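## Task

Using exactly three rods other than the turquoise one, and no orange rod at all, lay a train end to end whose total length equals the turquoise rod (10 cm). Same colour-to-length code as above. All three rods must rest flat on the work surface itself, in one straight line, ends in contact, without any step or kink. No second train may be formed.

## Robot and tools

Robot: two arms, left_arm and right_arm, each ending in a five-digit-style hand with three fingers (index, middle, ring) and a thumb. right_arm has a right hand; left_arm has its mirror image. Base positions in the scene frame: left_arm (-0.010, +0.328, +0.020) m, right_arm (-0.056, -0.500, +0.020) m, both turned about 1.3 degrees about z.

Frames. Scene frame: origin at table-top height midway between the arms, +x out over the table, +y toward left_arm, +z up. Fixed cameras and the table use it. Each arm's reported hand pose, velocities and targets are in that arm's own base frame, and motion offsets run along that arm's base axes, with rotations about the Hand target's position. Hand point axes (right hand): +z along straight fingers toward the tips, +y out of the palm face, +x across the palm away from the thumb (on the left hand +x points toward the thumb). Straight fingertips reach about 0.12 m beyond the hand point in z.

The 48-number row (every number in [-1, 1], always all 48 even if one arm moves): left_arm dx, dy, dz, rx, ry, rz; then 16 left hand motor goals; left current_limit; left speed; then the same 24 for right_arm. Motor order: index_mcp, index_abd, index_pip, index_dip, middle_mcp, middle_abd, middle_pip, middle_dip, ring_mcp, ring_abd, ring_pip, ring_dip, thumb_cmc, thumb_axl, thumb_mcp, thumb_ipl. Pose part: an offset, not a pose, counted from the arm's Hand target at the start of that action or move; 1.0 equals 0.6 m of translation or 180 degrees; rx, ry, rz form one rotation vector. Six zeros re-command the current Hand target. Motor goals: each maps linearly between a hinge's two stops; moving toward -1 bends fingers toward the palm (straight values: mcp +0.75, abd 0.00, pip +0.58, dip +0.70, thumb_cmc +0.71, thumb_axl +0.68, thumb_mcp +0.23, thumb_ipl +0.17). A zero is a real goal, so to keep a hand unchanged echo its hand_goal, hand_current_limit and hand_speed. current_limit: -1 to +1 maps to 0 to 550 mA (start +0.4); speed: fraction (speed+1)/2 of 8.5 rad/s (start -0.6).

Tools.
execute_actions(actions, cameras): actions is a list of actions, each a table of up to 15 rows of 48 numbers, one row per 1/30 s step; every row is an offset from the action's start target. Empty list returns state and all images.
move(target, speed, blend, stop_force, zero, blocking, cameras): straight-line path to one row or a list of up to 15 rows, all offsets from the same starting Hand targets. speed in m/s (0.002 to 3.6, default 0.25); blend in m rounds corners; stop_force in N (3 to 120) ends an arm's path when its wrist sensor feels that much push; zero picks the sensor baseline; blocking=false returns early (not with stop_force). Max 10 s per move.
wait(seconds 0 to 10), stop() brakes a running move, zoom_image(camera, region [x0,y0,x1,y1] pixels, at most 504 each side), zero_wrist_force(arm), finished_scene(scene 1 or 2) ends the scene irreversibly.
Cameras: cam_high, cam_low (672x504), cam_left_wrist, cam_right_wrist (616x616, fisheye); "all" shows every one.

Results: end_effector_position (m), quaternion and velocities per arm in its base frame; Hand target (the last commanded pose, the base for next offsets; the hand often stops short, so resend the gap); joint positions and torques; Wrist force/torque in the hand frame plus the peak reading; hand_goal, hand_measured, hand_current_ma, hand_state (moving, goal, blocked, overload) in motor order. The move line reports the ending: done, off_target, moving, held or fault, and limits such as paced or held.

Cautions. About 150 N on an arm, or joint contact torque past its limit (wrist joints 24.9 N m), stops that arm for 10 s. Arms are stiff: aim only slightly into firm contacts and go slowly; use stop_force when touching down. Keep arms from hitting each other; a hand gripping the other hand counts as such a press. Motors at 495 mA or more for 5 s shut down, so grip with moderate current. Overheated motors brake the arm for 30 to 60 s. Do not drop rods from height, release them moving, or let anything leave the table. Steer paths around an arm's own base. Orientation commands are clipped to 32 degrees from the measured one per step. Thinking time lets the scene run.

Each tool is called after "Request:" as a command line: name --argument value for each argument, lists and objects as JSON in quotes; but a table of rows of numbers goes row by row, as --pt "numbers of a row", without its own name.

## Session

Request:
execute_actions --actions '[]'

Scene clock: 0.00 s.
left_arm: end_effector_position=(+0.3450, -0.3712, +0.3750) hand_goal=(+0.754, +0.000, +0.576, +0.696, +0.754, +0.000, +0.576, +0.696, +0.754, +0.000, +0.576, +0.696, +0.714, +0.678, +0.226, +0.168) hand_measured=(+0.754, +0.000, +0.576, +0.696, +0.754, +0.000, +0.576, +0.696, +0.754, +0.000, +0.576, +0.696, +0.714, +0.678, +0.226, +0.168) hand_current_ma=(+0, +0, +0, +0, +0, +0, +0, +0, +0, +0, +0, +0, +0, +0, +0, +0) hand_state=(goal, goal, goal, goal, goal, goal, goal, goal, goal, goal, goal, goal, goal, goal, goal, goal) hand_current_limit=0.40 hand_speed=-0.60 end_effector_quat_wxyz=(-0.293, +0.884, -0.357, +0.069) | right_arm: end_effector_position=(+0.1110, +0.3972, +0.3568) hand_goal=(+0.754, +0.000, +0.576, +0.696, +0.754, +0.000, +0.576, +0.696, +0.754, +0.000, +0.576, +0.696, +0.714, +0.678, +0.226, +0.168) hand_measured=(+0.754, +0.000, +0.576, +0.696, +0.754, +0.000, +0.576, +0.696, +0.754, +0.000, +0.576, +0.696, +0.714, +0.678, +0.226, +0.168) hand_current_ma=(+0, +0, +0, +0, +0, +0, +0, +0, +0, +0, +0, +0, +0, +0, +0, +0) hand_state=(goal, goal, goal, goal, goal, goal, goal, goal, goal, goal, goal, goal, overload, goal, goal, goal) hand_current_limit=0.40 hand_speed=-0.60 end_effector_quat_wxyz=(-0.380, +0.377, +0.825, +0.179)
Joint positions: left_arm=[2.463 -1.584 -1.481 -1.694 2.181 1.646] | right_arm=[0.445 -2.215 2.092 -1.157 -0.741 -0.397]
Joint velocities: within noise
Joint torques (N m): no reading
Wrist force (N): no reading
Wrist torque (N m): no reading
Wrist force, peak (N): no reading
Hand target: left_arm +0.3450, -0.3712, +0.3750; -0.293, +0.884, -0.357, +0.069 | right_arm +0.1110, +0.3972, +0.3568; -0.380, +0.377, +0.825, +0.179

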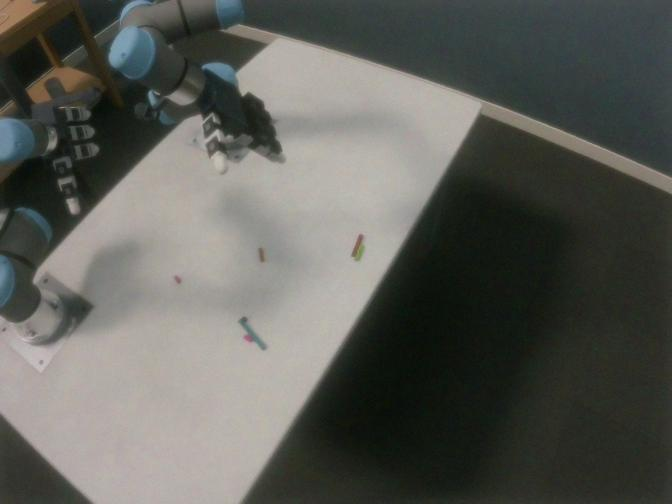

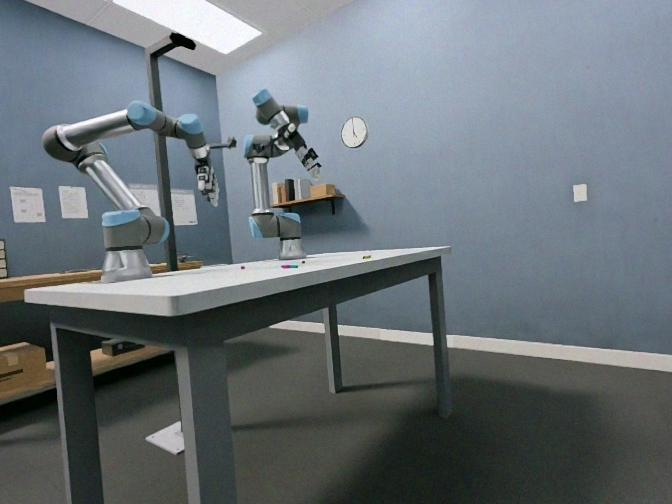

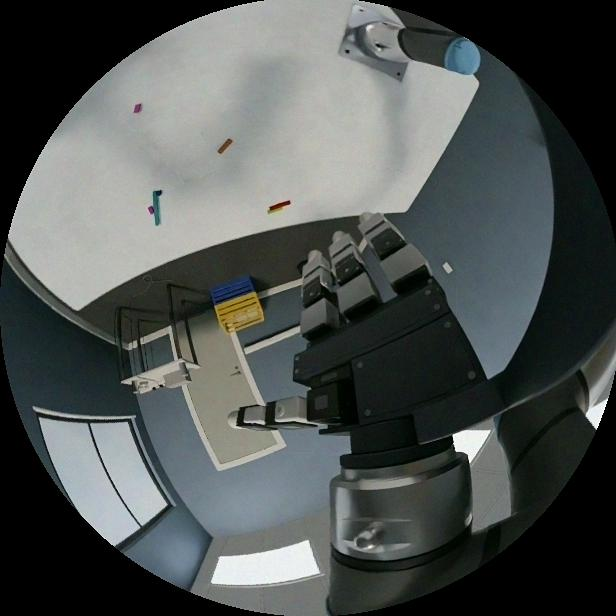

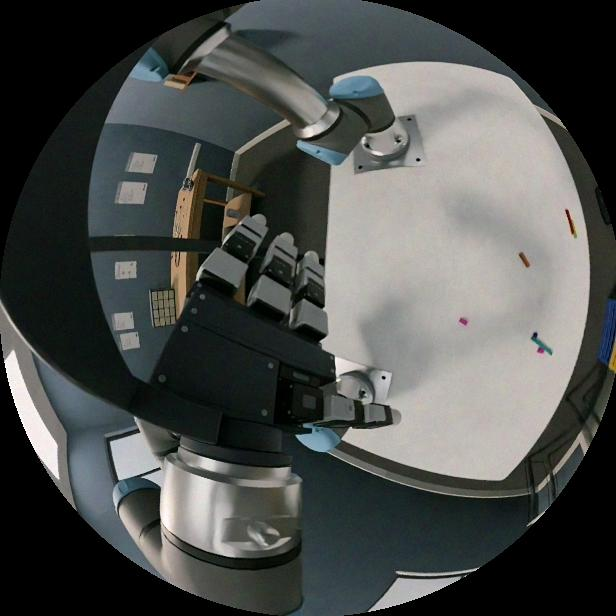

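Request:
zoom_image --camera "cam_left_wrist" --region '[120, 80, 300, 260]'

Request:
zoom_image --camera "cam_high" --region '[160, 220, 380, 370]'

Request:
zoom_image --camera "cam_left_wrist" --region '[130, 180, 180, 230]'

Request:
zoom_image --camera "cam_right_wrist" --region '[440, 190, 600, 370]'

Scaled by 2.800 from the camera's 616x616 image, which has a finer 880x880 frame.

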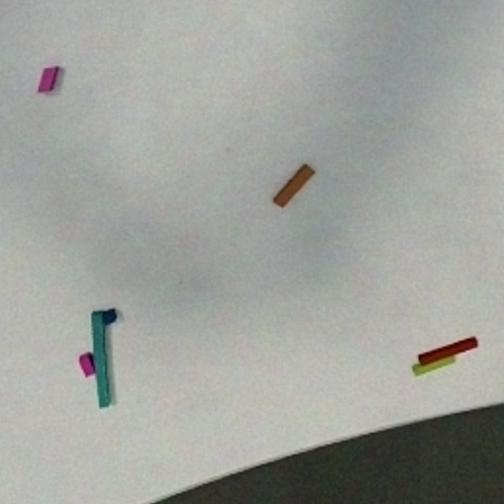

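Scaled by 2.291 from the camera's 672x504 image, which has a finer 960x720 frame.

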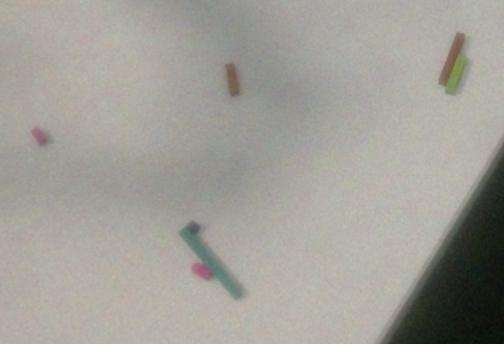

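Scaled by 10.080 from the camera's 616x616 image, which has a finer 880x880 frame.

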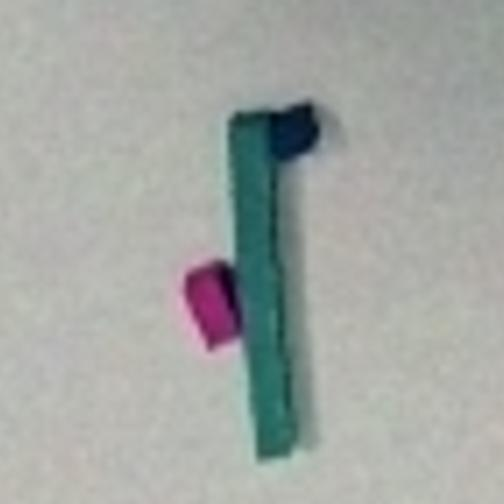

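Scaled by 2.800 from the camera's 616x616 image, which has a finer 880x880 frame.

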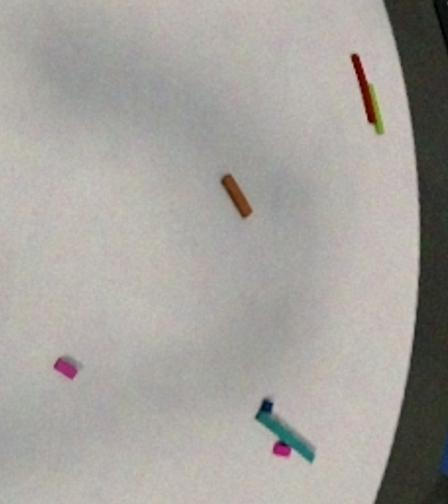

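Request:
move --target '[0.4183, 0.1637, -0.2083, -0.1973, 0.0366, 0.2661, 0.754, 0.04, 0.576, 0.696, 0.754, -0.04, 0.576, 0.696, 0.754, 0, 0.576, 0.696, 0.714, 0.678, 0.226, 0.168, 0.0, -0.8, 0.4095, -0.1553, -0.178, -0.2651, -0.0953, -0.2124, 0.754, 0.04, 0.576, 0.696, 0.754, -0.04, 0.576, 0.696, 0.754, 0, 0.576, 0.696, 0.714, 0.678, 0.226, 0.168, 0.0, -0.8]' --speed 0.3 --cameras '["all"]'

Scene clock: 34.73 s.
left_arm: end_effector_position=(+0.5960, -0.2730, +0.2501) hand_goal=(+0.754, +0.040, +0.576, +0.696, +0.754, -0.040, +0.576, +0.696, +0.754, +0.000, +0.576, +0.696, +0.714, +0.678, +0.226, +0.168) hand_measured=(+0.750, +0.036, +0.576, +0.696, +0.750, -0.036, +0.576, +0.696, +0.750, +0.000, +0.576, +0.696, +0.712, +0.678, +0.224, +0.168) hand_current_ma=(-6, -3, +1, +0, -6, +3, +1, +0, -5, +0, +1, +0, -2, -1, -4, +0) hand_state=(goal, goal, goal, goal, goal, goal, goal, goal, goal, goal, goal, goal, goal, goal, goal, goal) hand_current_limit=0.00 hand_speed=-0.80 end_effector_quat_wxyz=(+0.000, +0.999, +0.048, +0.000) | right_arm: end_effector_position=(+0.3566, +0.3042, +0.2501) hand_goal=(+0.754, +0.040, +0.576, +0.696, +0.754, -0.040, +0.576, +0.696, +0.754, +0.000, +0.576, +0.696, +0.714, +0.678, +0.226, +0.168) hand_measured=(+0.754, +0.040, +0.576, +0.696, +0.754, -0.036, +0.576, +0.696, +0.754, +0.000, +0.576, +0.696, +0.714, +0.678, +0.224, +0.168) hand_current_ma=(-2, +0, +1, +0, -2, +8, +1, +0, -2, +0, +1, +0, +0, -2, -7, -1) hand_state=(goal, goal, goal, goal, goal, goal, goal, goal, goal, goal, goal, goal, overload, goal, goal, goal) hand_current_limit=0.00 hand_speed=-0.80 end_effector_quat_wxyz=(+0.000, +0.707, +0.707, +0.000)
Joint positions: left_arm=[3.042 -1.812 -1.575 -1.326 1.571 1.376] | right_arm=[0.558 -1.749 2.009 -1.831 -1.57 0.558]
Joint torques (N m): left_arm=[-2.69 35.67 14.87 0.67 -0.28 0] | right_arm=[-9.9 -16.39 -11.16 -0.48 -0.92 0.29]
Wrist force (N): left_arm=[0.4 0.5 -0.6] | right_arm=[2.0 -0.8 0.8]
Wrist torque (N m): left_arm=[-0.02 0.02 -0.01] | right_arm=[-0.20 -0.06 0.13]
Wrist force, peak (N): left_arm=[-0.4 0.9 -1.5] | right_arm=[2.2 0.7 1.5]
Hand target: left_arm +0.5960, -0.2730, +0.2500; +0.000, +0.999, +0.048, -0.001 | right_arm +0.3567, +0.3040, +0.2500; +0.000, +0.707, +0.707, +0.000
Off the commanded pose: left_arm 0.000 m, 0 deg | right_arm 0.000 m, 0 deg.
move: done

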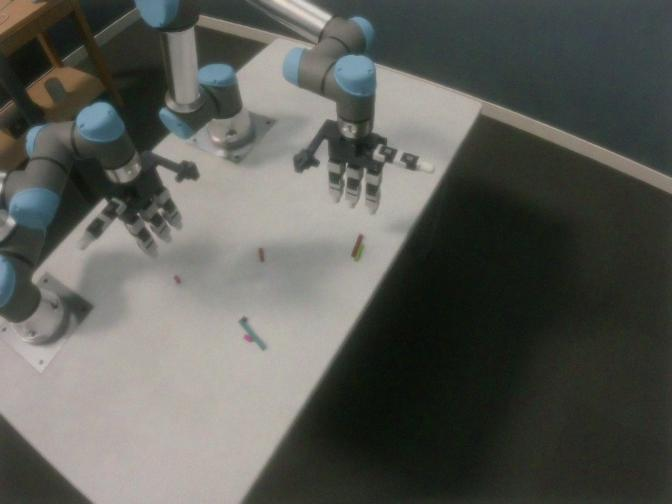

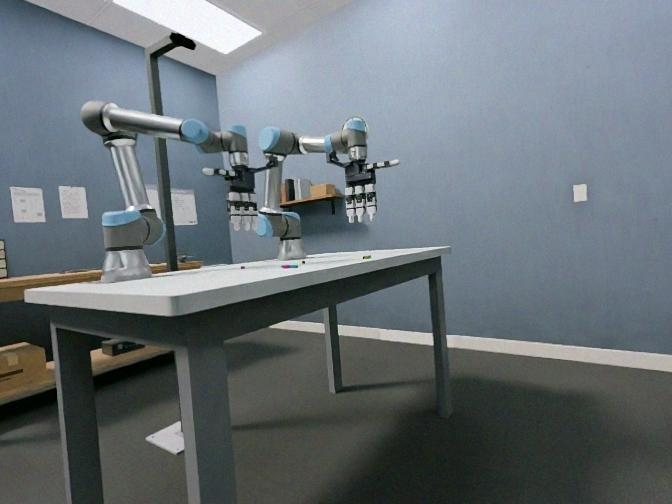

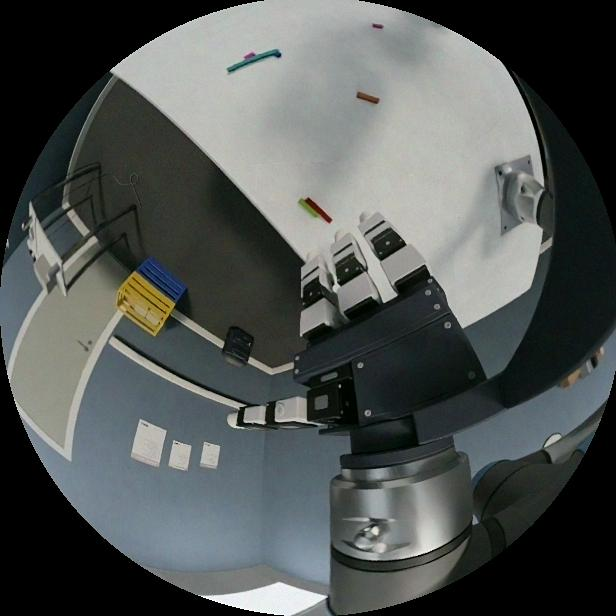

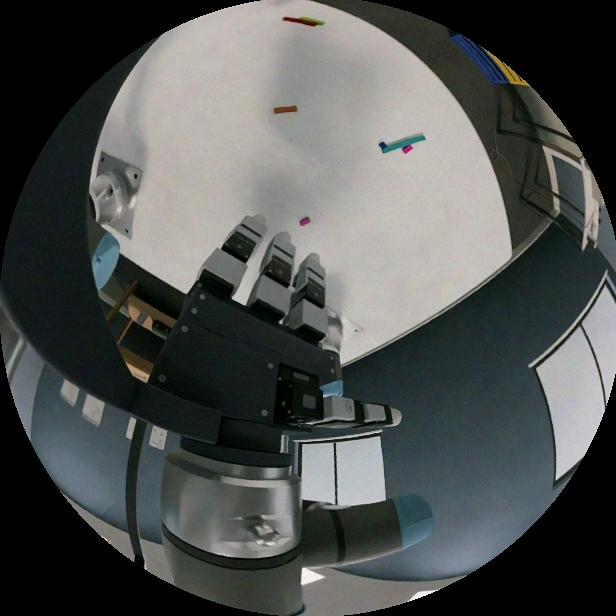

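Request:
zoom_image --camera "cam_left_wrist" --region '[290, 185, 340, 235]'

Request:
zoom_image --camera "cam_right_wrist" --region '[280, 200, 330, 250]'

Request:
zoom_image --camera "cam_right_wrist" --region '[370, 115, 440, 185]'

Scaled by 10.080 from the camera's 616x616 image, which has a finer 880x880 frame.

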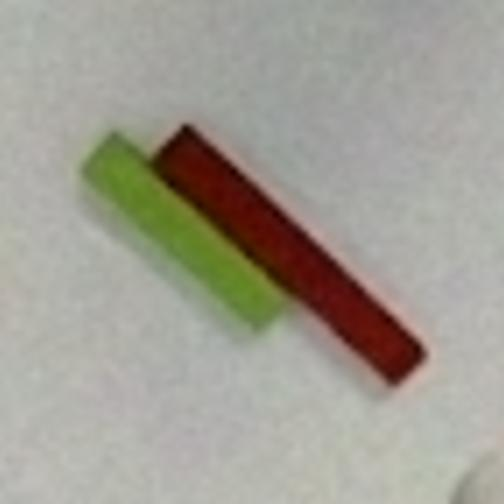

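Scaled by 10.080 from the camera's 616x616 image, which has a finer 880x880 frame.

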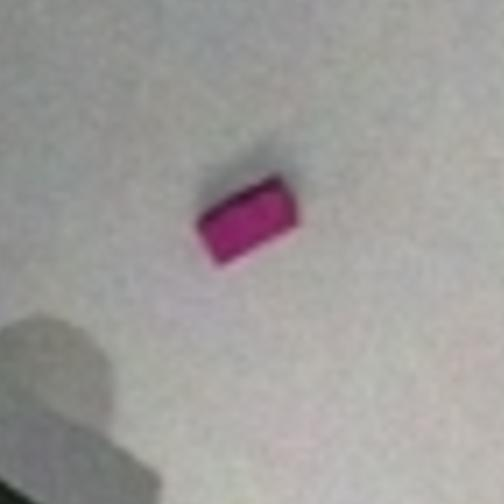

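Scaled by 7.200 from the camera's 616x616 image, which has a finer 880x880 frame.

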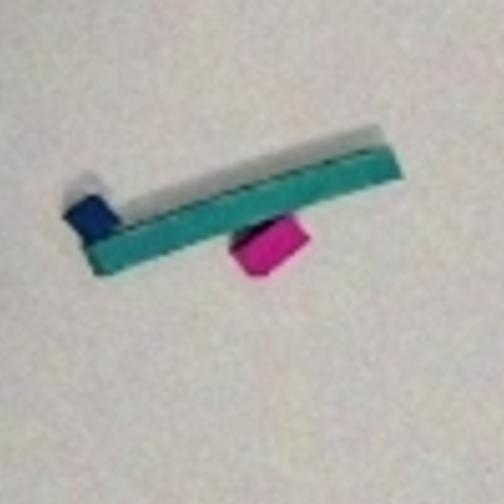

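Request:
move --target '[0.0017, 0.0135, -0.1967, 0, 0, 0.0217, 0.754, 0.04, 0.576, 0.696, 0.754, -0.04, 0.576, 0.696, 0.754, 0, 0.576, 0.696, 0.714, 0.678, 0.226, 0.168, 0.0, -0.8, -0.0298, -0.0613, -0.1967, 0, 0, -0.1028, 0.754, 0.04, 0.576, 0.696, 0.754, -0.04, 0.576, 0.696, 0.754, 0, 0.576, 0.696, 0.714, 0.678, 0.226, 0.168, 0.0, -0.8]' --speed 0.15 --cameras '["cam_left_wrist", "cam_right_wrist"]'

Request:
zoom_image --camera "cam_left_wrist" --region '[290, 200, 340, 250]'

Request:
zoom_image --camera "cam_right_wrist" --region '[275, 205, 325, 255]'

Scene clock: 50.30 s.
left_arm: end_effector_position=(+0.5970, -0.2648, +0.1320) hand_goal=(+0.754, +0.040, +0.576, +0.696, +0.754, -0.040, +0.576, +0.696, +0.754, +0.000, +0.576, +0.696, +0.714, +0.678, +0.226, +0.168) hand_measured=(+0.750, +0.036, +0.576, +0.696, +0.750, -0.036, +0.576, +0.696, +0.750, +0.000, +0.576, +0.696, +0.712, +0.678, +0.224, +0.168) hand_current_ma=(-6, -3, +1, +0, -6, +3, +1, +0, -5, +0, +1, +0, -2, -1, -4, +0) hand_state=(goal, goal, goal, goal, goal, goal, goal, goal, goal, goal, goal, goal, goal, goal, goal, goal) hand_current_limit=0.00 hand_speed=-0.80 end_effector_quat_wxyz=(+0.000, +0.997, +0.082, -0.001) | right_arm: end_effector_position=(+0.3388, +0.2672, +0.1319) hand_goal=(+0.754, +0.040, +0.576, +0.696, +0.754, -0.040, +0.576, +0.696, +0.754, +0.000, +0.576, +0.696, +0.714, +0.678, +0.226, +0.168) hand_measured=(+0.754, +0.040, +0.576, +0.696, +0.754, -0.036, +0.576, +0.696, +0.754, +0.000, +0.576, +0.696, +0.714, +0.678, +0.224, +0.168) hand_current_ma=(-2, +0, +1, +0, -2, +8, +1, +0, -2, +0, +1, +0, +0, -2, -8, -1) hand_state=(goal, goal, goal, goal, goal, goal, goal, goal, goal, goal, goal, goal, overload, goal, goal, goal) hand_current_limit=0.00 hand_speed=-0.80 end_effector_quat_wxyz=(+0.000, +0.812, +0.584, +0.000)
Joint positions: left_arm=[3.051 -1.906 -1.777 -1.031 1.571 1.317] | right_arm=[0.542 -1.643 2.254 -2.181 -1.571 0.865]
Joint torques (N m): left_arm=[-1.15 41.34 25.75 2.44 -1.19 1.42] | right_arm=[12.13 -30.27 -32.44 -2.34 -2.35 0.24]
Wrist force (N): left_arm=[0.0 0.6 -0.4] | right_arm=[2.0 -0.6 0.8]
Wrist torque (N m): left_arm=[-0.02 0.06 0.02] | right_arm=[-0.16 -0.07 0.14]
Wrist force, peak (N): left_arm=[0.4 1.1 -1.6] | right_arm=[1.9 -0.6 2.1]
Hand target: left_arm +0.5970, -0.2649, +0.1320; +0.000, +0.997, +0.082, -0.001 | right_arm +0.3388, +0.2672, +0.1320; +0.000, +0.812, +0.584, +0.000
Off the commanded pose: left_arm 0.000 m, 0 deg | right_arm 0.000 m, 0 deg.
move: done
Images, in order (width x height): cam_left_wrist 616x616, cam_right_wrist 616x616.

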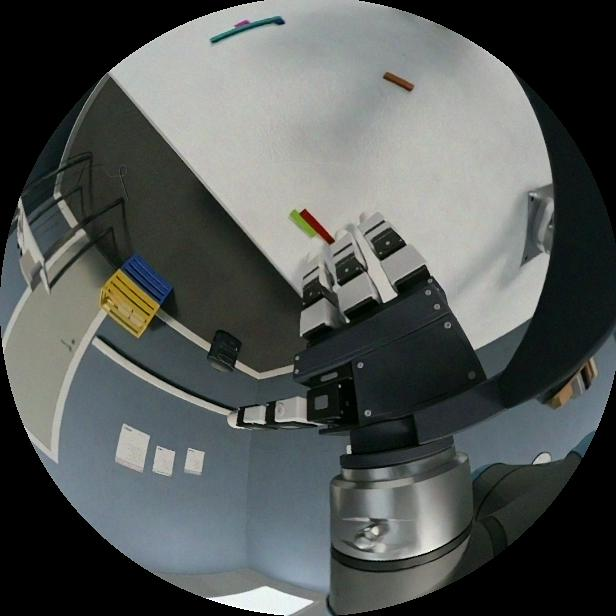

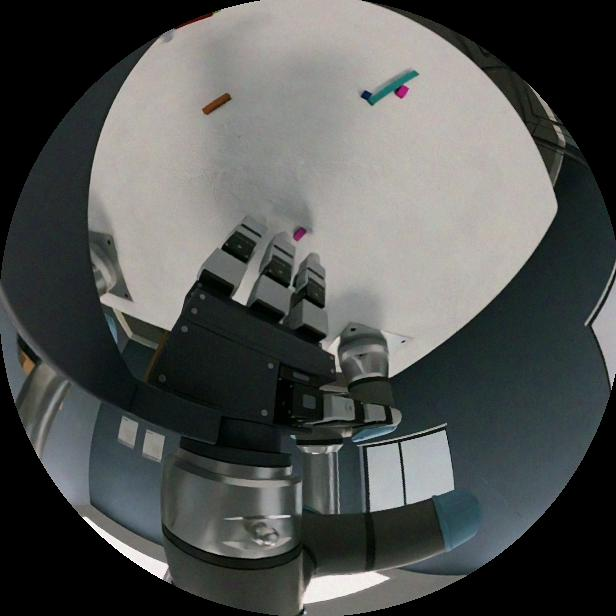

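Scaled by 10.080 from the camera's 616x616 image, which has a finer 880x880 frame.

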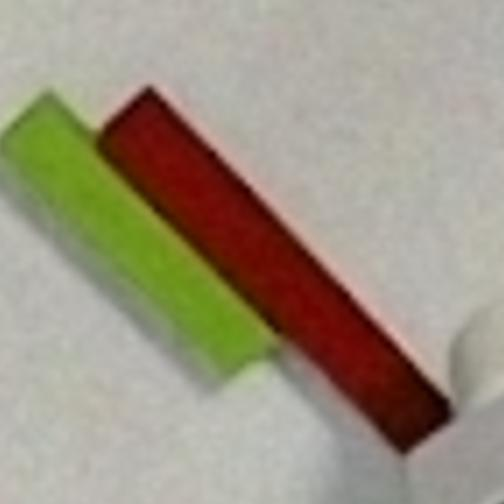

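Scaled by 10.080 from the camera's 616x616 image, which has a finer 880x880 frame.

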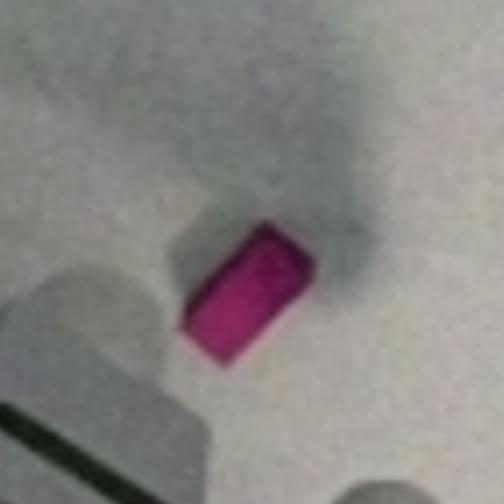

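Request:
move --target '[-0.0075, -0.0052, -0.0333, 0, 0, 0, 0.754, 0.04, 0.576, 0.696, 0.754, -0.04, 0.576, 0.696, 0.754, 0, 0.576, 0.696, 0.714, 0.678, 0.226, 0.168, 0.0, -0.8, 0.0073, 0.0098, -0.0477, 0, 0, 0, 0.754, 0.04, 0.576, 0.696, 0.754, -0.04, 0.576, 0.696, 0.754, 0, 0.576, 0.696, 0.714, 0.678, 0.226, 0.168, 0.0, -0.8]' --speed 0.05

Request:
move --target '[0, 0, -0.03, 0, 0, 0, 0.754, 0.04, 0.576, 0.696, 0.754, -0.04, 0.576, 0.696, 0.754, 0, 0.576, 0.696, 0.714, 0.678, 0.226, 0.168, 0.0, -0.8, 0, 0, 0, 0, 0, 0, 0.754, 0.04, 0.576, 0.696, 0.754, -0.04, 0.576, 0.696, 0.754, 0, 0.576, 0.696, 0.714, 0.678, 0.226, 0.168, 0.0, -0.8]' --speed 0.01 --stop_force 4 --cameras '["cam_left_wrist", "cam_right_wrist"]'

Request:
zoom_image --camera "cam_left_wrist" --region '[290, 210, 340, 260]'

Request:
zoom_image --camera "cam_right_wrist" --region '[275, 215, 325, 265]'

Scene clock: 58.80 s.
left_arm: end_effector_position=(+0.5924, -0.2681, +0.1119) hand_goal=(+0.754, +0.040, +0.576, +0.696, +0.754, -0.040, +0.576, +0.696, +0.754, +0.000, +0.576, +0.696, +0.714, +0.678, +0.226, +0.168) hand_measured=(+0.750, +0.036, +0.576, +0.696, +0.750, -0.036, +0.576, +0.696, +0.750, +0.000, +0.576, +0.696, +0.712, +0.678, +0.224, +0.168) hand_current_ma=(-6, -3, +1, +0, -6, +3, +1, +0, -5, +0, +1, +0, -2, -1, -4, +0) hand_state=(goal, goal, goal, goal, goal, goal, goal, goal, goal, goal, goal, goal, goal, goal, goal, goal) hand_current_limit=0.00 hand_speed=-0.80 end_effector_quat_wxyz=(+0.000, +0.997, +0.082, -0.001) | right_arm: end_effector_position=(+0.3430, +0.2731, +0.1032) hand_goal=(+0.754, +0.040, +0.576, +0.696, +0.754, -0.040, +0.576, +0.696, +0.754, +0.000, +0.576, +0.696, +0.714, +0.678, +0.226, +0.168) hand_measured=(+0.754, +0.040, +0.576, +0.696, +0.754, -0.036, +0.576, +0.696, +0.754, +0.000, +0.576, +0.696, +0.714, +0.678, +0.224, +0.168) hand_current_ma=(-2, +0, +1, +0, -2, +7, +1, +0, -2, +0, +1, +0, +0, -2, -8, -1) hand_state=(goal, goal, goal, goal, goal, goal, goal, goal, goal, goal, goal, goal, overload, goal, goal, goal) hand_current_limit=0.00 hand_speed=-0.80 end_effector_quat_wxyz=(+0.000, +0.812, +0.584, +0.000)
Joint positions: left_arm=[3.045 -1.925 -1.811 -0.978 1.571 1.31] | right_arm=[0.55 -1.571 2.277 -2.277 -1.571 0.873]
Joint torques (N m): left_arm=[-0.72 42.52 27.26 0.36 -1.88 0.29] | right_arm=[4.18 -31.99 -31.01 -0.26 0.04 0.02]
Wrist force (N): left_arm=[0.3 0.4 -0.7] | right_arm=[2.0 -0.5 1.0]
Wrist torque (N m): left_arm=[-0.06 0.01 0.05] | right_arm=[-0.15 -0.07 -0.05]
Wrist force, peak (N): left_arm=[0.5 0.6 -1.1] | right_arm=[2.2 -0.6 1.0]
Hand target: left_arm +0.5925, -0.2680, +0.1120; +0.000, +0.997, +0.082, -0.001 | right_arm +0.3432, +0.2731, +0.1034; +0.000, +0.812, +0.584, +0.000
Off the commanded pose: left_arm 0.000 m, 0 deg | right_arm 0.000 m, 0 deg.
move: done

Scene clock: 60.83 s.
left_arm: end_effector_position=(+0.5925, -0.2680, +0.1027) hand_goal=(+0.754, +0.040, +0.576, +0.696, +0.754, -0.040, +0.576, +0.696, +0.754, +0.000, +0.576, +0.696, +0.714, +0.678, +0.226, +0.168) hand_measured=(+0.750, +0.036, +0.576, +0.696, +0.750, -0.038, +0.576, +0.696, +0.750, +0.000, +0.576, +0.696, +0.712, +0.678, +0.224, +0.168) hand_current_ma=(-5, -4, +1, +0, -5, +2, +1, +0, -5, +0, +1, +0, -2, -1, -4, +0) hand_state=(goal, goal, goal, goal, goal, goal, goal, goal, goal, goal, goal, goal, goal, goal, goal, goal) hand_current_limit=0.00 hand_speed=-0.80 end_effector_quat_wxyz=(+0.000, +0.997, +0.082, -0.001) | right_arm: end_effector_position=(+0.3432, +0.2731, +0.1034) hand_goal=(+0.754, +0.040, +0.576, +0.696, +0.754, -0.040, +0.576, +0.696, +0.754, +0.000, +0.576, +0.696, +0.714, +0.678, +0.226, +0.168) hand_measured=(+0.754, +0.040, +0.576, +0.696, +0.754, -0.036, +0.576, +0.696, +0.754, +0.000, +0.576, +0.696, +0.714, +0.678, +0.224, +0.168) hand_current_ma=(-2, +0, +1, +0, -2, +7, +1, +0, -2, +0, +1, +0, +0, -2, -8, -1) hand_state=(goal, goal, goal, goal, goal, goal, goal, goal, goal, goal, goal, goal, overload, goal, goal, goal) hand_current_limit=0.00 hand_speed=-0.80 end_effector_quat_wxyz=(+0.000, +0.812, +0.584, +0.000)
Joint positions: left_arm=[3.045 -1.937 -1.821 -0.955 1.571 1.311] | right_arm=[0.55 -1.571 2.277 -2.277 -1.571 0.872]
Joint torques (N m): left_arm=[5.51 40.46 26.28 0.16 -2.06 1.25] | right_arm=[-10.9 -32.11 -33.16 -3.09 0.31 -0.53]
Wrist force (N): left_arm=[0.1 0.6 -5.2] | right_arm=[2.1 -0.6 0.8]
Wrist torque (N m): left_arm=[0.30 0.11 0.04] | right_arm=[-0.15 -0.07 -0.05]
Wrist force, peak (N): left_arm=[-0.5 0.3 -12.0] | right_arm=[2.2 -0.6 1.0]
Hand target: left_arm +0.5925, -0.2680, +0.1027; +0.000, +0.997, +0.082, -0.001 (not the last commanded pose) | right_arm +0.3432, +0.2731, +0.1034; +0.000, +0.812, +0.584, +0.000
Off the commanded pose: left_arm 0.009 m, 0 deg | right_arm 0.000 m, 0 deg.
move: contact (left_arm)
Images, in order (width x height): cam_left_wrist 616x616, cam_right_wrist 616x616.

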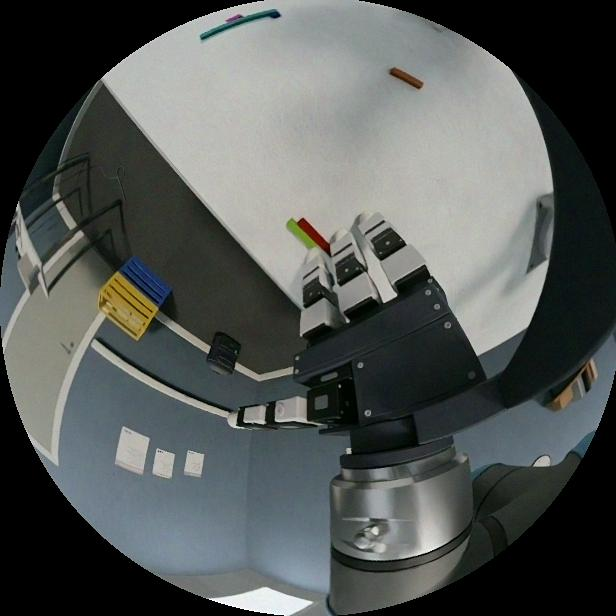

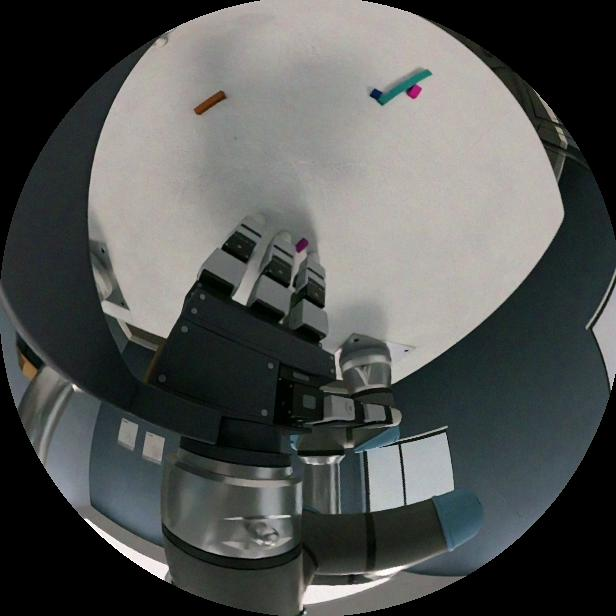

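Scaled by 10.080 from the camera's 616x616 image, which has a finer 880x880 frame.

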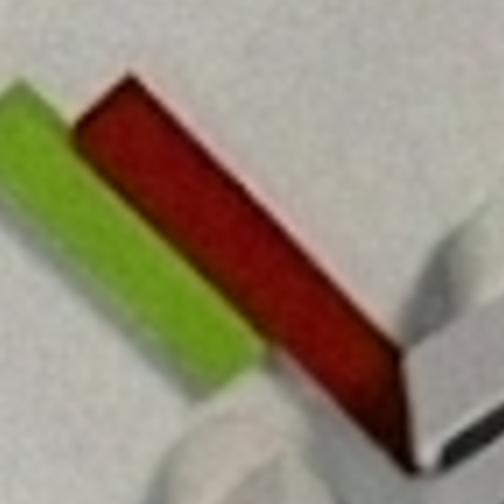

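Scaled by 10.080 from the camera's 616x616 image, which has a finer 880x880 frame.

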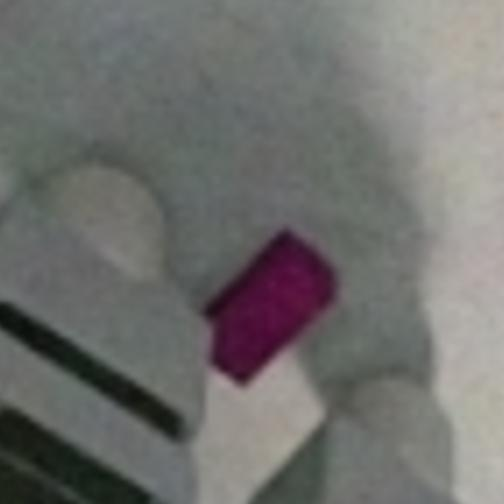

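Request:
move --target '[0, 0, 0.0022, 0, 0, 0, 0.754, -0.12, 0.576, 0.696, 0.754, 0.12, 0.576, 0.696, 0.754, 0, 0.576, 0.696, 0.714, 0.678, 0.226, 0.168, 0.0, -0.85, 0, 0, 0, 0, 0, 0, 0.754, -0.12, 0.576, 0.696, 0.754, 0.12, 0.576, 0.696, 0.754, 0, 0.576, 0.696, 0.714, 0.678, 0.226, 0.168, 0.0, -0.85]' --speed 0.05 --cameras '["cam_left_wrist", "cam_right_wrist"]'

Request:
zoom_image --camera "cam_left_wrist" --region '[290, 210, 340, 260]'

Request:
zoom_image --camera "cam_right_wrist" --region '[275, 215, 325, 265]'

Scene clock: 64.20 s.
left_arm: end_effector_position=(+0.5925, -0.2680, +0.1040) hand_goal=(+0.754, -0.120, +0.576, +0.696, +0.754, +0.120, +0.576, +0.696, +0.754, +0.000, +0.576, +0.696, +0.714, +0.678, +0.226, +0.168) hand_measured=(+0.750, -0.072, +0.576, +0.696, +0.750, +0.092, +0.576, +0.696, +0.750, +0.000, +0.576, +0.696, +0.712, +0.678, +0.224, +0.168) hand_current_ma=(-5, +106, +1, +0, -5, -51, +1, +0, -5, +0, +1, +0, -2, -1, -4, +0) hand_state=(goal, blocked, goal, goal, goal, blocked, goal, goal, goal, goal, goal, goal, goal, goal, goal, goal) hand_current_limit=0.00 hand_speed=-0.85 end_effector_quat_wxyz=(+0.000, +0.997, +0.082, -0.001) | right_arm: end_effector_position=(+0.3432, +0.2731, +0.1034) hand_goal=(+0.754, -0.120, +0.576, +0.696, +0.754, +0.120, +0.576, +0.696, +0.754, +0.000, +0.576, +0.696, +0.714, +0.678, +0.226, +0.168) hand_measured=(+0.752, -0.082, +0.576, +0.696, +0.754, +0.084, +0.576, +0.696, +0.754, +0.000, +0.576, +0.696, +0.714, +0.678, +0.224, +0.168) hand_current_ma=(-4, +113, +1, +0, -2, -111, +1, +0, -2, +0, +1, +0, +0, -2, -8, -1) hand_state=(goal, blocked, goal, goal, goal, blocked, goal, goal, goal, goal, goal, goal, overload, goal, goal, goal) hand_current_limit=0.00 hand_speed=-0.85 end_effector_quat_wxyz=(+0.000, +0.812, +0.584, +0.000)
Joint positions: left_arm=[3.045 -1.936 -1.819 -0.959 1.571 1.311] | right_arm=[0.55 -1.571 2.277 -2.277 -1.571 0.872]
Joint torques (N m): left_arm=[3.54 40.87 26.81 1.13 -1.85 1.29] | right_arm=[-10.76 -32.39 -33.18 -4.87 0.78 -0.54]
Wrist force (N): left_arm=[0.6 0.6 -0.7] | right_arm=[1.9 -0.7 0.7]
Wrist torque (N m): left_arm=[-0.03 -0.03 0.08] | right_arm=[-0.15 -0.04 -0.07]
Wrist force, peak (N): left_arm=[0.0 0.9 -5.7] | right_arm=[2.2 -0.7 0.9]
Hand target: left_arm +0.5925, -0.2680, +0.1040; +0.000, +0.997, +0.082, -0.001 | right_arm +0.3432, +0.2731, +0.1034; +0.000, +0.812, +0.584, +0.000
Off the commanded pose: left_arm 0.000 m, 0 deg | right_arm 0.000 m, 0 deg.
move: done
Images, in order (width x height): cam_left_wrist 616x616, cam_right_wrist 616x616.

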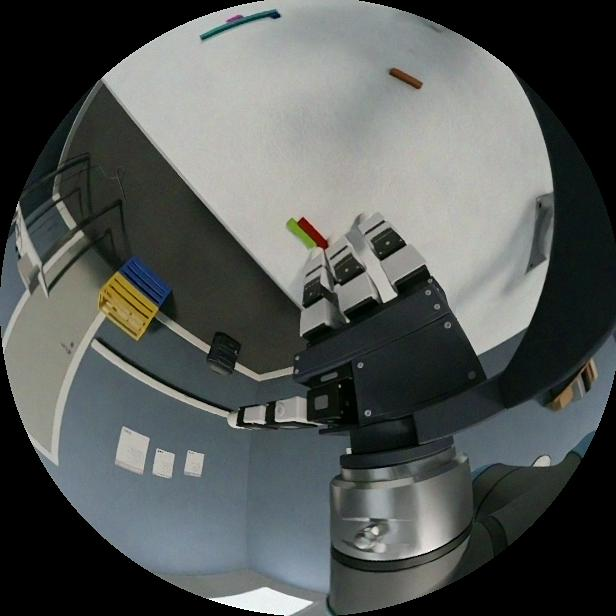

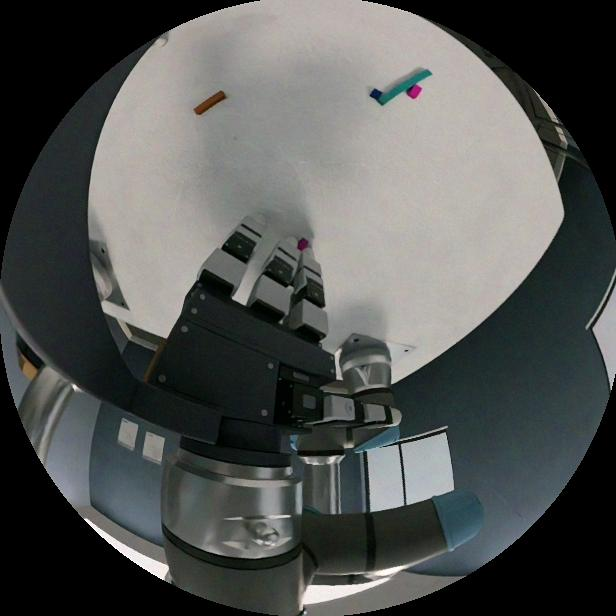

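Scaled by 10.080 from the camera's 616x616 image, which has a finer 880x880 frame.

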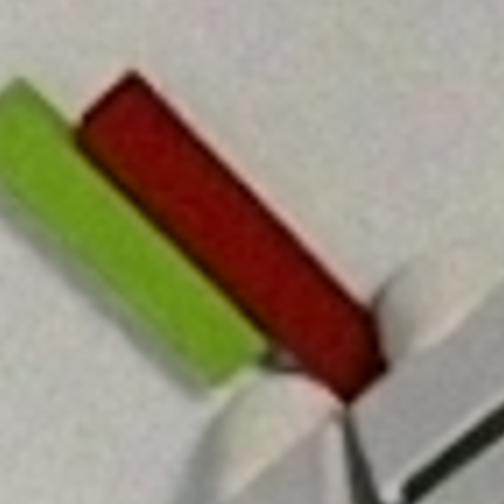

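Scaled by 10.080 from the camera's 616x616 image, which has a finer 880x880 frame.

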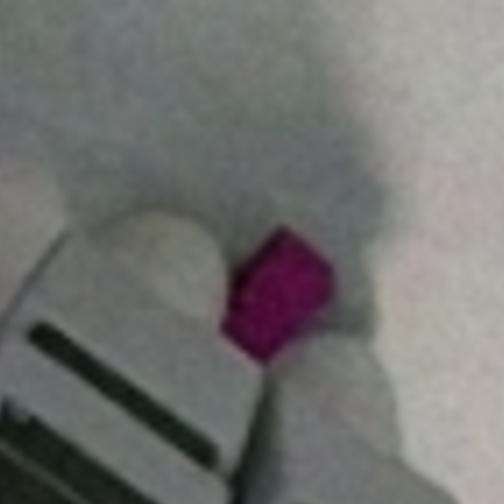

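Request:
move --target '[-0.0658, -0.0109, 0, 0, 0, 0, 0.754, -0.15, 0.576, 0.696, 0.754, 0.15, 0.576, 0.696, 0.754, 0, 0.576, 0.696, 0.714, 0.678, 0.226, 0.168, 0.0, -0.85, 0, 0, 0, 0, 0, 0, 0.754, 0.04, 0.576, 0.696, 0.754, -0.04, 0.576, 0.696, 0.754, 0, 0.576, 0.696, 0.714, 0.678, 0.226, 0.168, 0.0, -0.85]' --speed 0.04

Request:
move --target '[0, 0, 0, 0, 0, 0, 0.754, 0.04, 0.576, 0.696, 0.754, -0.04, 0.576, 0.696, 0.754, 0, 0.576, 0.696, 0.714, 0.678, 0.226, 0.168, 0.0, -0.85, 0, 0, 0.0943, 0, 0, 0, 0.754, 0.04, 0.576, 0.696, 0.754, -0.04, 0.576, 0.696, 0.754, 0, 0.576, 0.696, 0.714, 0.678, 0.226, 0.168, 0.0, -0.85]' --speed 0.1 --cameras '["cam_left_wrist", "cam_right_wrist"]'

Request:
zoom_image --camera "cam_left_wrist" --region '[280, 190, 340, 250]'

Request:
zoom_image --camera "cam_right_wrist" --region '[275, 205, 325, 255]'

Scene clock: 88.33 s.
left_arm: end_effector_position=(+0.5530, -0.2747, +0.1041) hand_goal=(+0.754, -0.150, +0.576, +0.696, +0.754, +0.150, +0.576, +0.696, +0.754, +0.000, +0.576, +0.696, +0.714, +0.678, +0.226, +0.168) hand_measured=(+0.750, -0.074, +0.576, +0.696, +0.750, +0.092, +0.576, +0.696, +0.750, +0.000, +0.576, +0.696, +0.712, +0.678, +0.224, +0.168) hand_current_ma=(-5, +198, +1, +0, -5, -136, +1, +0, -5, +0, +1, +0, -2, -1, -4, +0) hand_state=(goal, blocked, goal, goal, goal, blocked, goal, goal, goal, goal, goal, goal, goal, goal, goal, goal) hand_current_limit=0.00 hand_speed=-0.85 end_effector_quat_wxyz=(+0.000, +0.997, +0.082, +0.000) | right_arm: end_effector_position=(+0.3432, +0.2731, +0.1034) hand_goal=(+0.754, +0.040, +0.576, +0.696, +0.754, -0.040, +0.576, +0.696, +0.754, +0.000, +0.576, +0.696, +0.714, +0.678, +0.226, +0.168) hand_measured=(+0.752, +0.036, +0.576, +0.696, +0.754, -0.036, +0.576, +0.696, +0.754, +0.000, +0.576, +0.696, +0.714, +0.678, +0.224, +0.168) hand_current_ma=(-4, -8, +1, +0, -2, +8, +1, +0, -2, +0, +1, +0, +0, -2, -8, -1) hand_state=(goal, goal, goal, goal, goal, goal, goal, goal, goal, goal, goal, goal, overload, goal, goal, goal) hand_current_limit=0.00 hand_speed=-0.85 end_effector_quat_wxyz=(+0.000, +0.812, +0.584, +0.000)
Joint positions: left_arm=[3.025 -1.864 -1.922 -0.927 1.571 1.291] | right_arm=[0.55 -1.571 2.277 -2.277 -1.571 0.872]
Joint torques (N m): left_arm=[4.12 20.71 26.32 1.19 -2.21 1.4] | right_arm=[-10.88 -32.76 -33.1 -4.95 1.48 -0.5]
Wrist force (N): left_arm=[0.1 0.8 -0.7] | right_arm=[2.2 -0.7 0.7]
Wrist torque (N m): left_arm=[0.04 0.03 0.06] | right_arm=[-0.16 -0.09 -0.04]
Wrist force, peak (N): left_arm=[0.3 0.8 -0.9] | right_arm=[2.3 -0.6 1.0]
Hand target: left_arm +0.5530, -0.2746, +0.1040; +0.000, +0.997, +0.082, -0.001 | right_arm +0.3432, +0.2731, +0.1034; +0.000, +0.812, +0.584, +0.000
Off the commanded pose: left_arm 0.000 m, 0 deg | right_arm 0.000 m, 0 deg.
move: done

Scene clock: 89.37 s.
left_arm: end_effector_position=(+0.5530, -0.2746, +0.1040) hand_goal=(+0.754, +0.040, +0.576, +0.696, +0.754, -0.040, +0.576, +0.696, +0.754, +0.000, +0.576, +0.696, +0.714, +0.678, +0.226, +0.168) hand_measured=(+0.750, +0.036, +0.576, +0.696, +0.750, -0.036, +0.576, +0.696, +0.750, +0.000, +0.576, +0.696, +0.712, +0.678, +0.224, +0.168) hand_current_ma=(-5, -4, +1, +0, -5, +3, +1, +0, -5, +0, +1, +0, -2, -1, -4, +0) hand_state=(goal, goal, goal, goal, goal, goal, goal, goal, goal, goal, goal, goal, goal, goal, goal, goal) hand_current_limit=0.00 hand_speed=-0.85 end_effector_quat_wxyz=(+0.000, +0.997, +0.082, -0.001) | right_arm: end_effector_position=(+0.3432, +0.2731, +0.1601) hand_goal=(+0.754, +0.040, +0.576, +0.696, +0.754, -0.040, +0.576, +0.696, +0.754, +0.000, +0.576, +0.696, +0.714, +0.678, +0.226, +0.168) hand_measured=(+0.752, +0.036, +0.576, +0.696, +0.754, -0.036, +0.576, +0.696, +0.754, +0.000, +0.576, +0.696, +0.714, +0.678, +0.224, +0.168) hand_current_ma=(-4, -8, +1, +0, -2, +8, +1, +0, -2, +0, +1, +0, +0, -2, -8, -1) hand_state=(goal, goal, goal, goal, goal, goal, goal, goal, goal, goal, goal, goal, overload, goal, goal, goal) hand_current_limit=0.00 hand_speed=-0.85 end_effector_quat_wxyz=(+0.000, +0.812, +0.584, +0.000)
Joint positions: left_arm=[3.026 -1.864 -1.922 -0.928 1.571 1.291] | right_arm=[0.55 -1.669 2.191 -2.094 -1.571 0.873]
Joint torques (N m): left_arm=[7.94 20.81 27.49 0.4 -2.22 1.51] | right_arm=[-0.81 -4.83 -9.42 -2.86 0.01 -0.37]
Wrist force (N): left_arm=[0.1 0.8 -0.8] | right_arm=[2.2 -0.6 0.9]
Wrist torque (N m): left_arm=[0.05 0.03 0.05] | right_arm=[-0.16 -0.09 -0.04]
Wrist force, peak (N): left_arm=[0.7 0.5 -1.0] | right_arm=[2.2 -0.9 1.8]
Hand target: left_arm +0.5530, -0.2746, +0.1040; +0.000, +0.997, +0.082, -0.001 | right_arm +0.3432, +0.2731, +0.1600; +0.000, +0.812, +0.584, +0.000
Off the commanded pose: left_arm 0.000 m, 0 deg | right_arm 0.000 m, 0 deg.
move: done
Images, in order (width x height): cam_left_wrist 616x616, cam_right_wrist 616x616.

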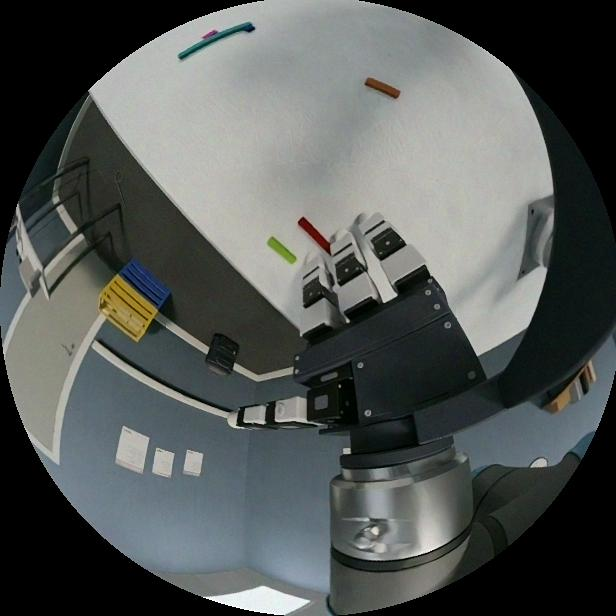

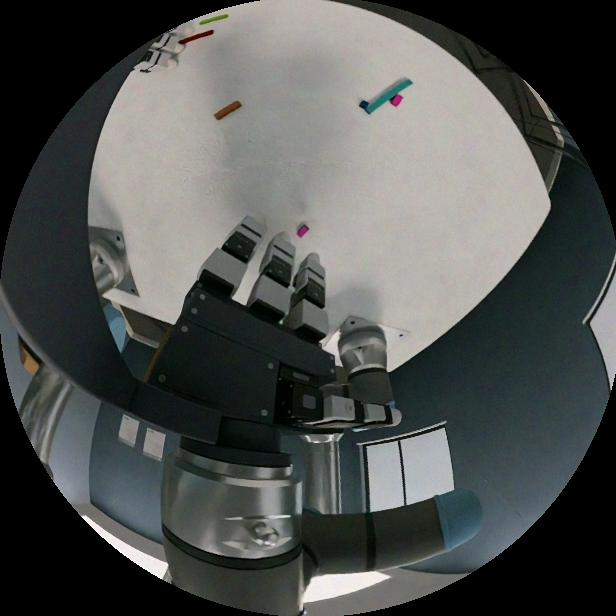

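Scaled by 8.400 from the camera's 616x616 image, which has a finer 880x880 frame.

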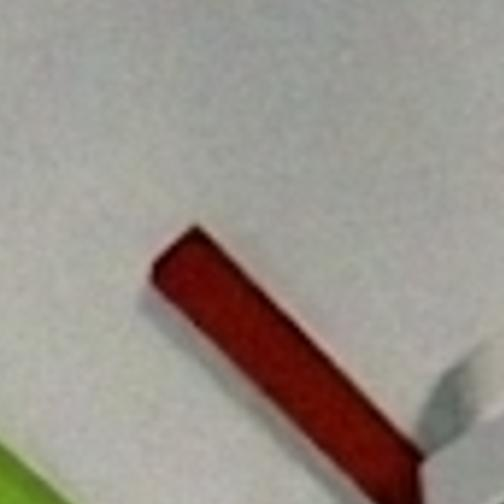

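Scaled by 10.080 from the camera's 616x616 image, which has a finer 880x880 frame.

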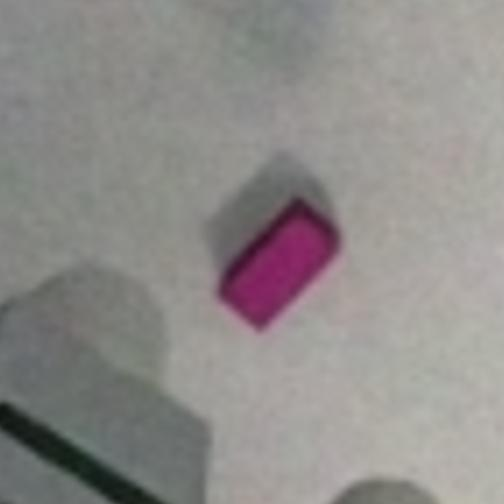

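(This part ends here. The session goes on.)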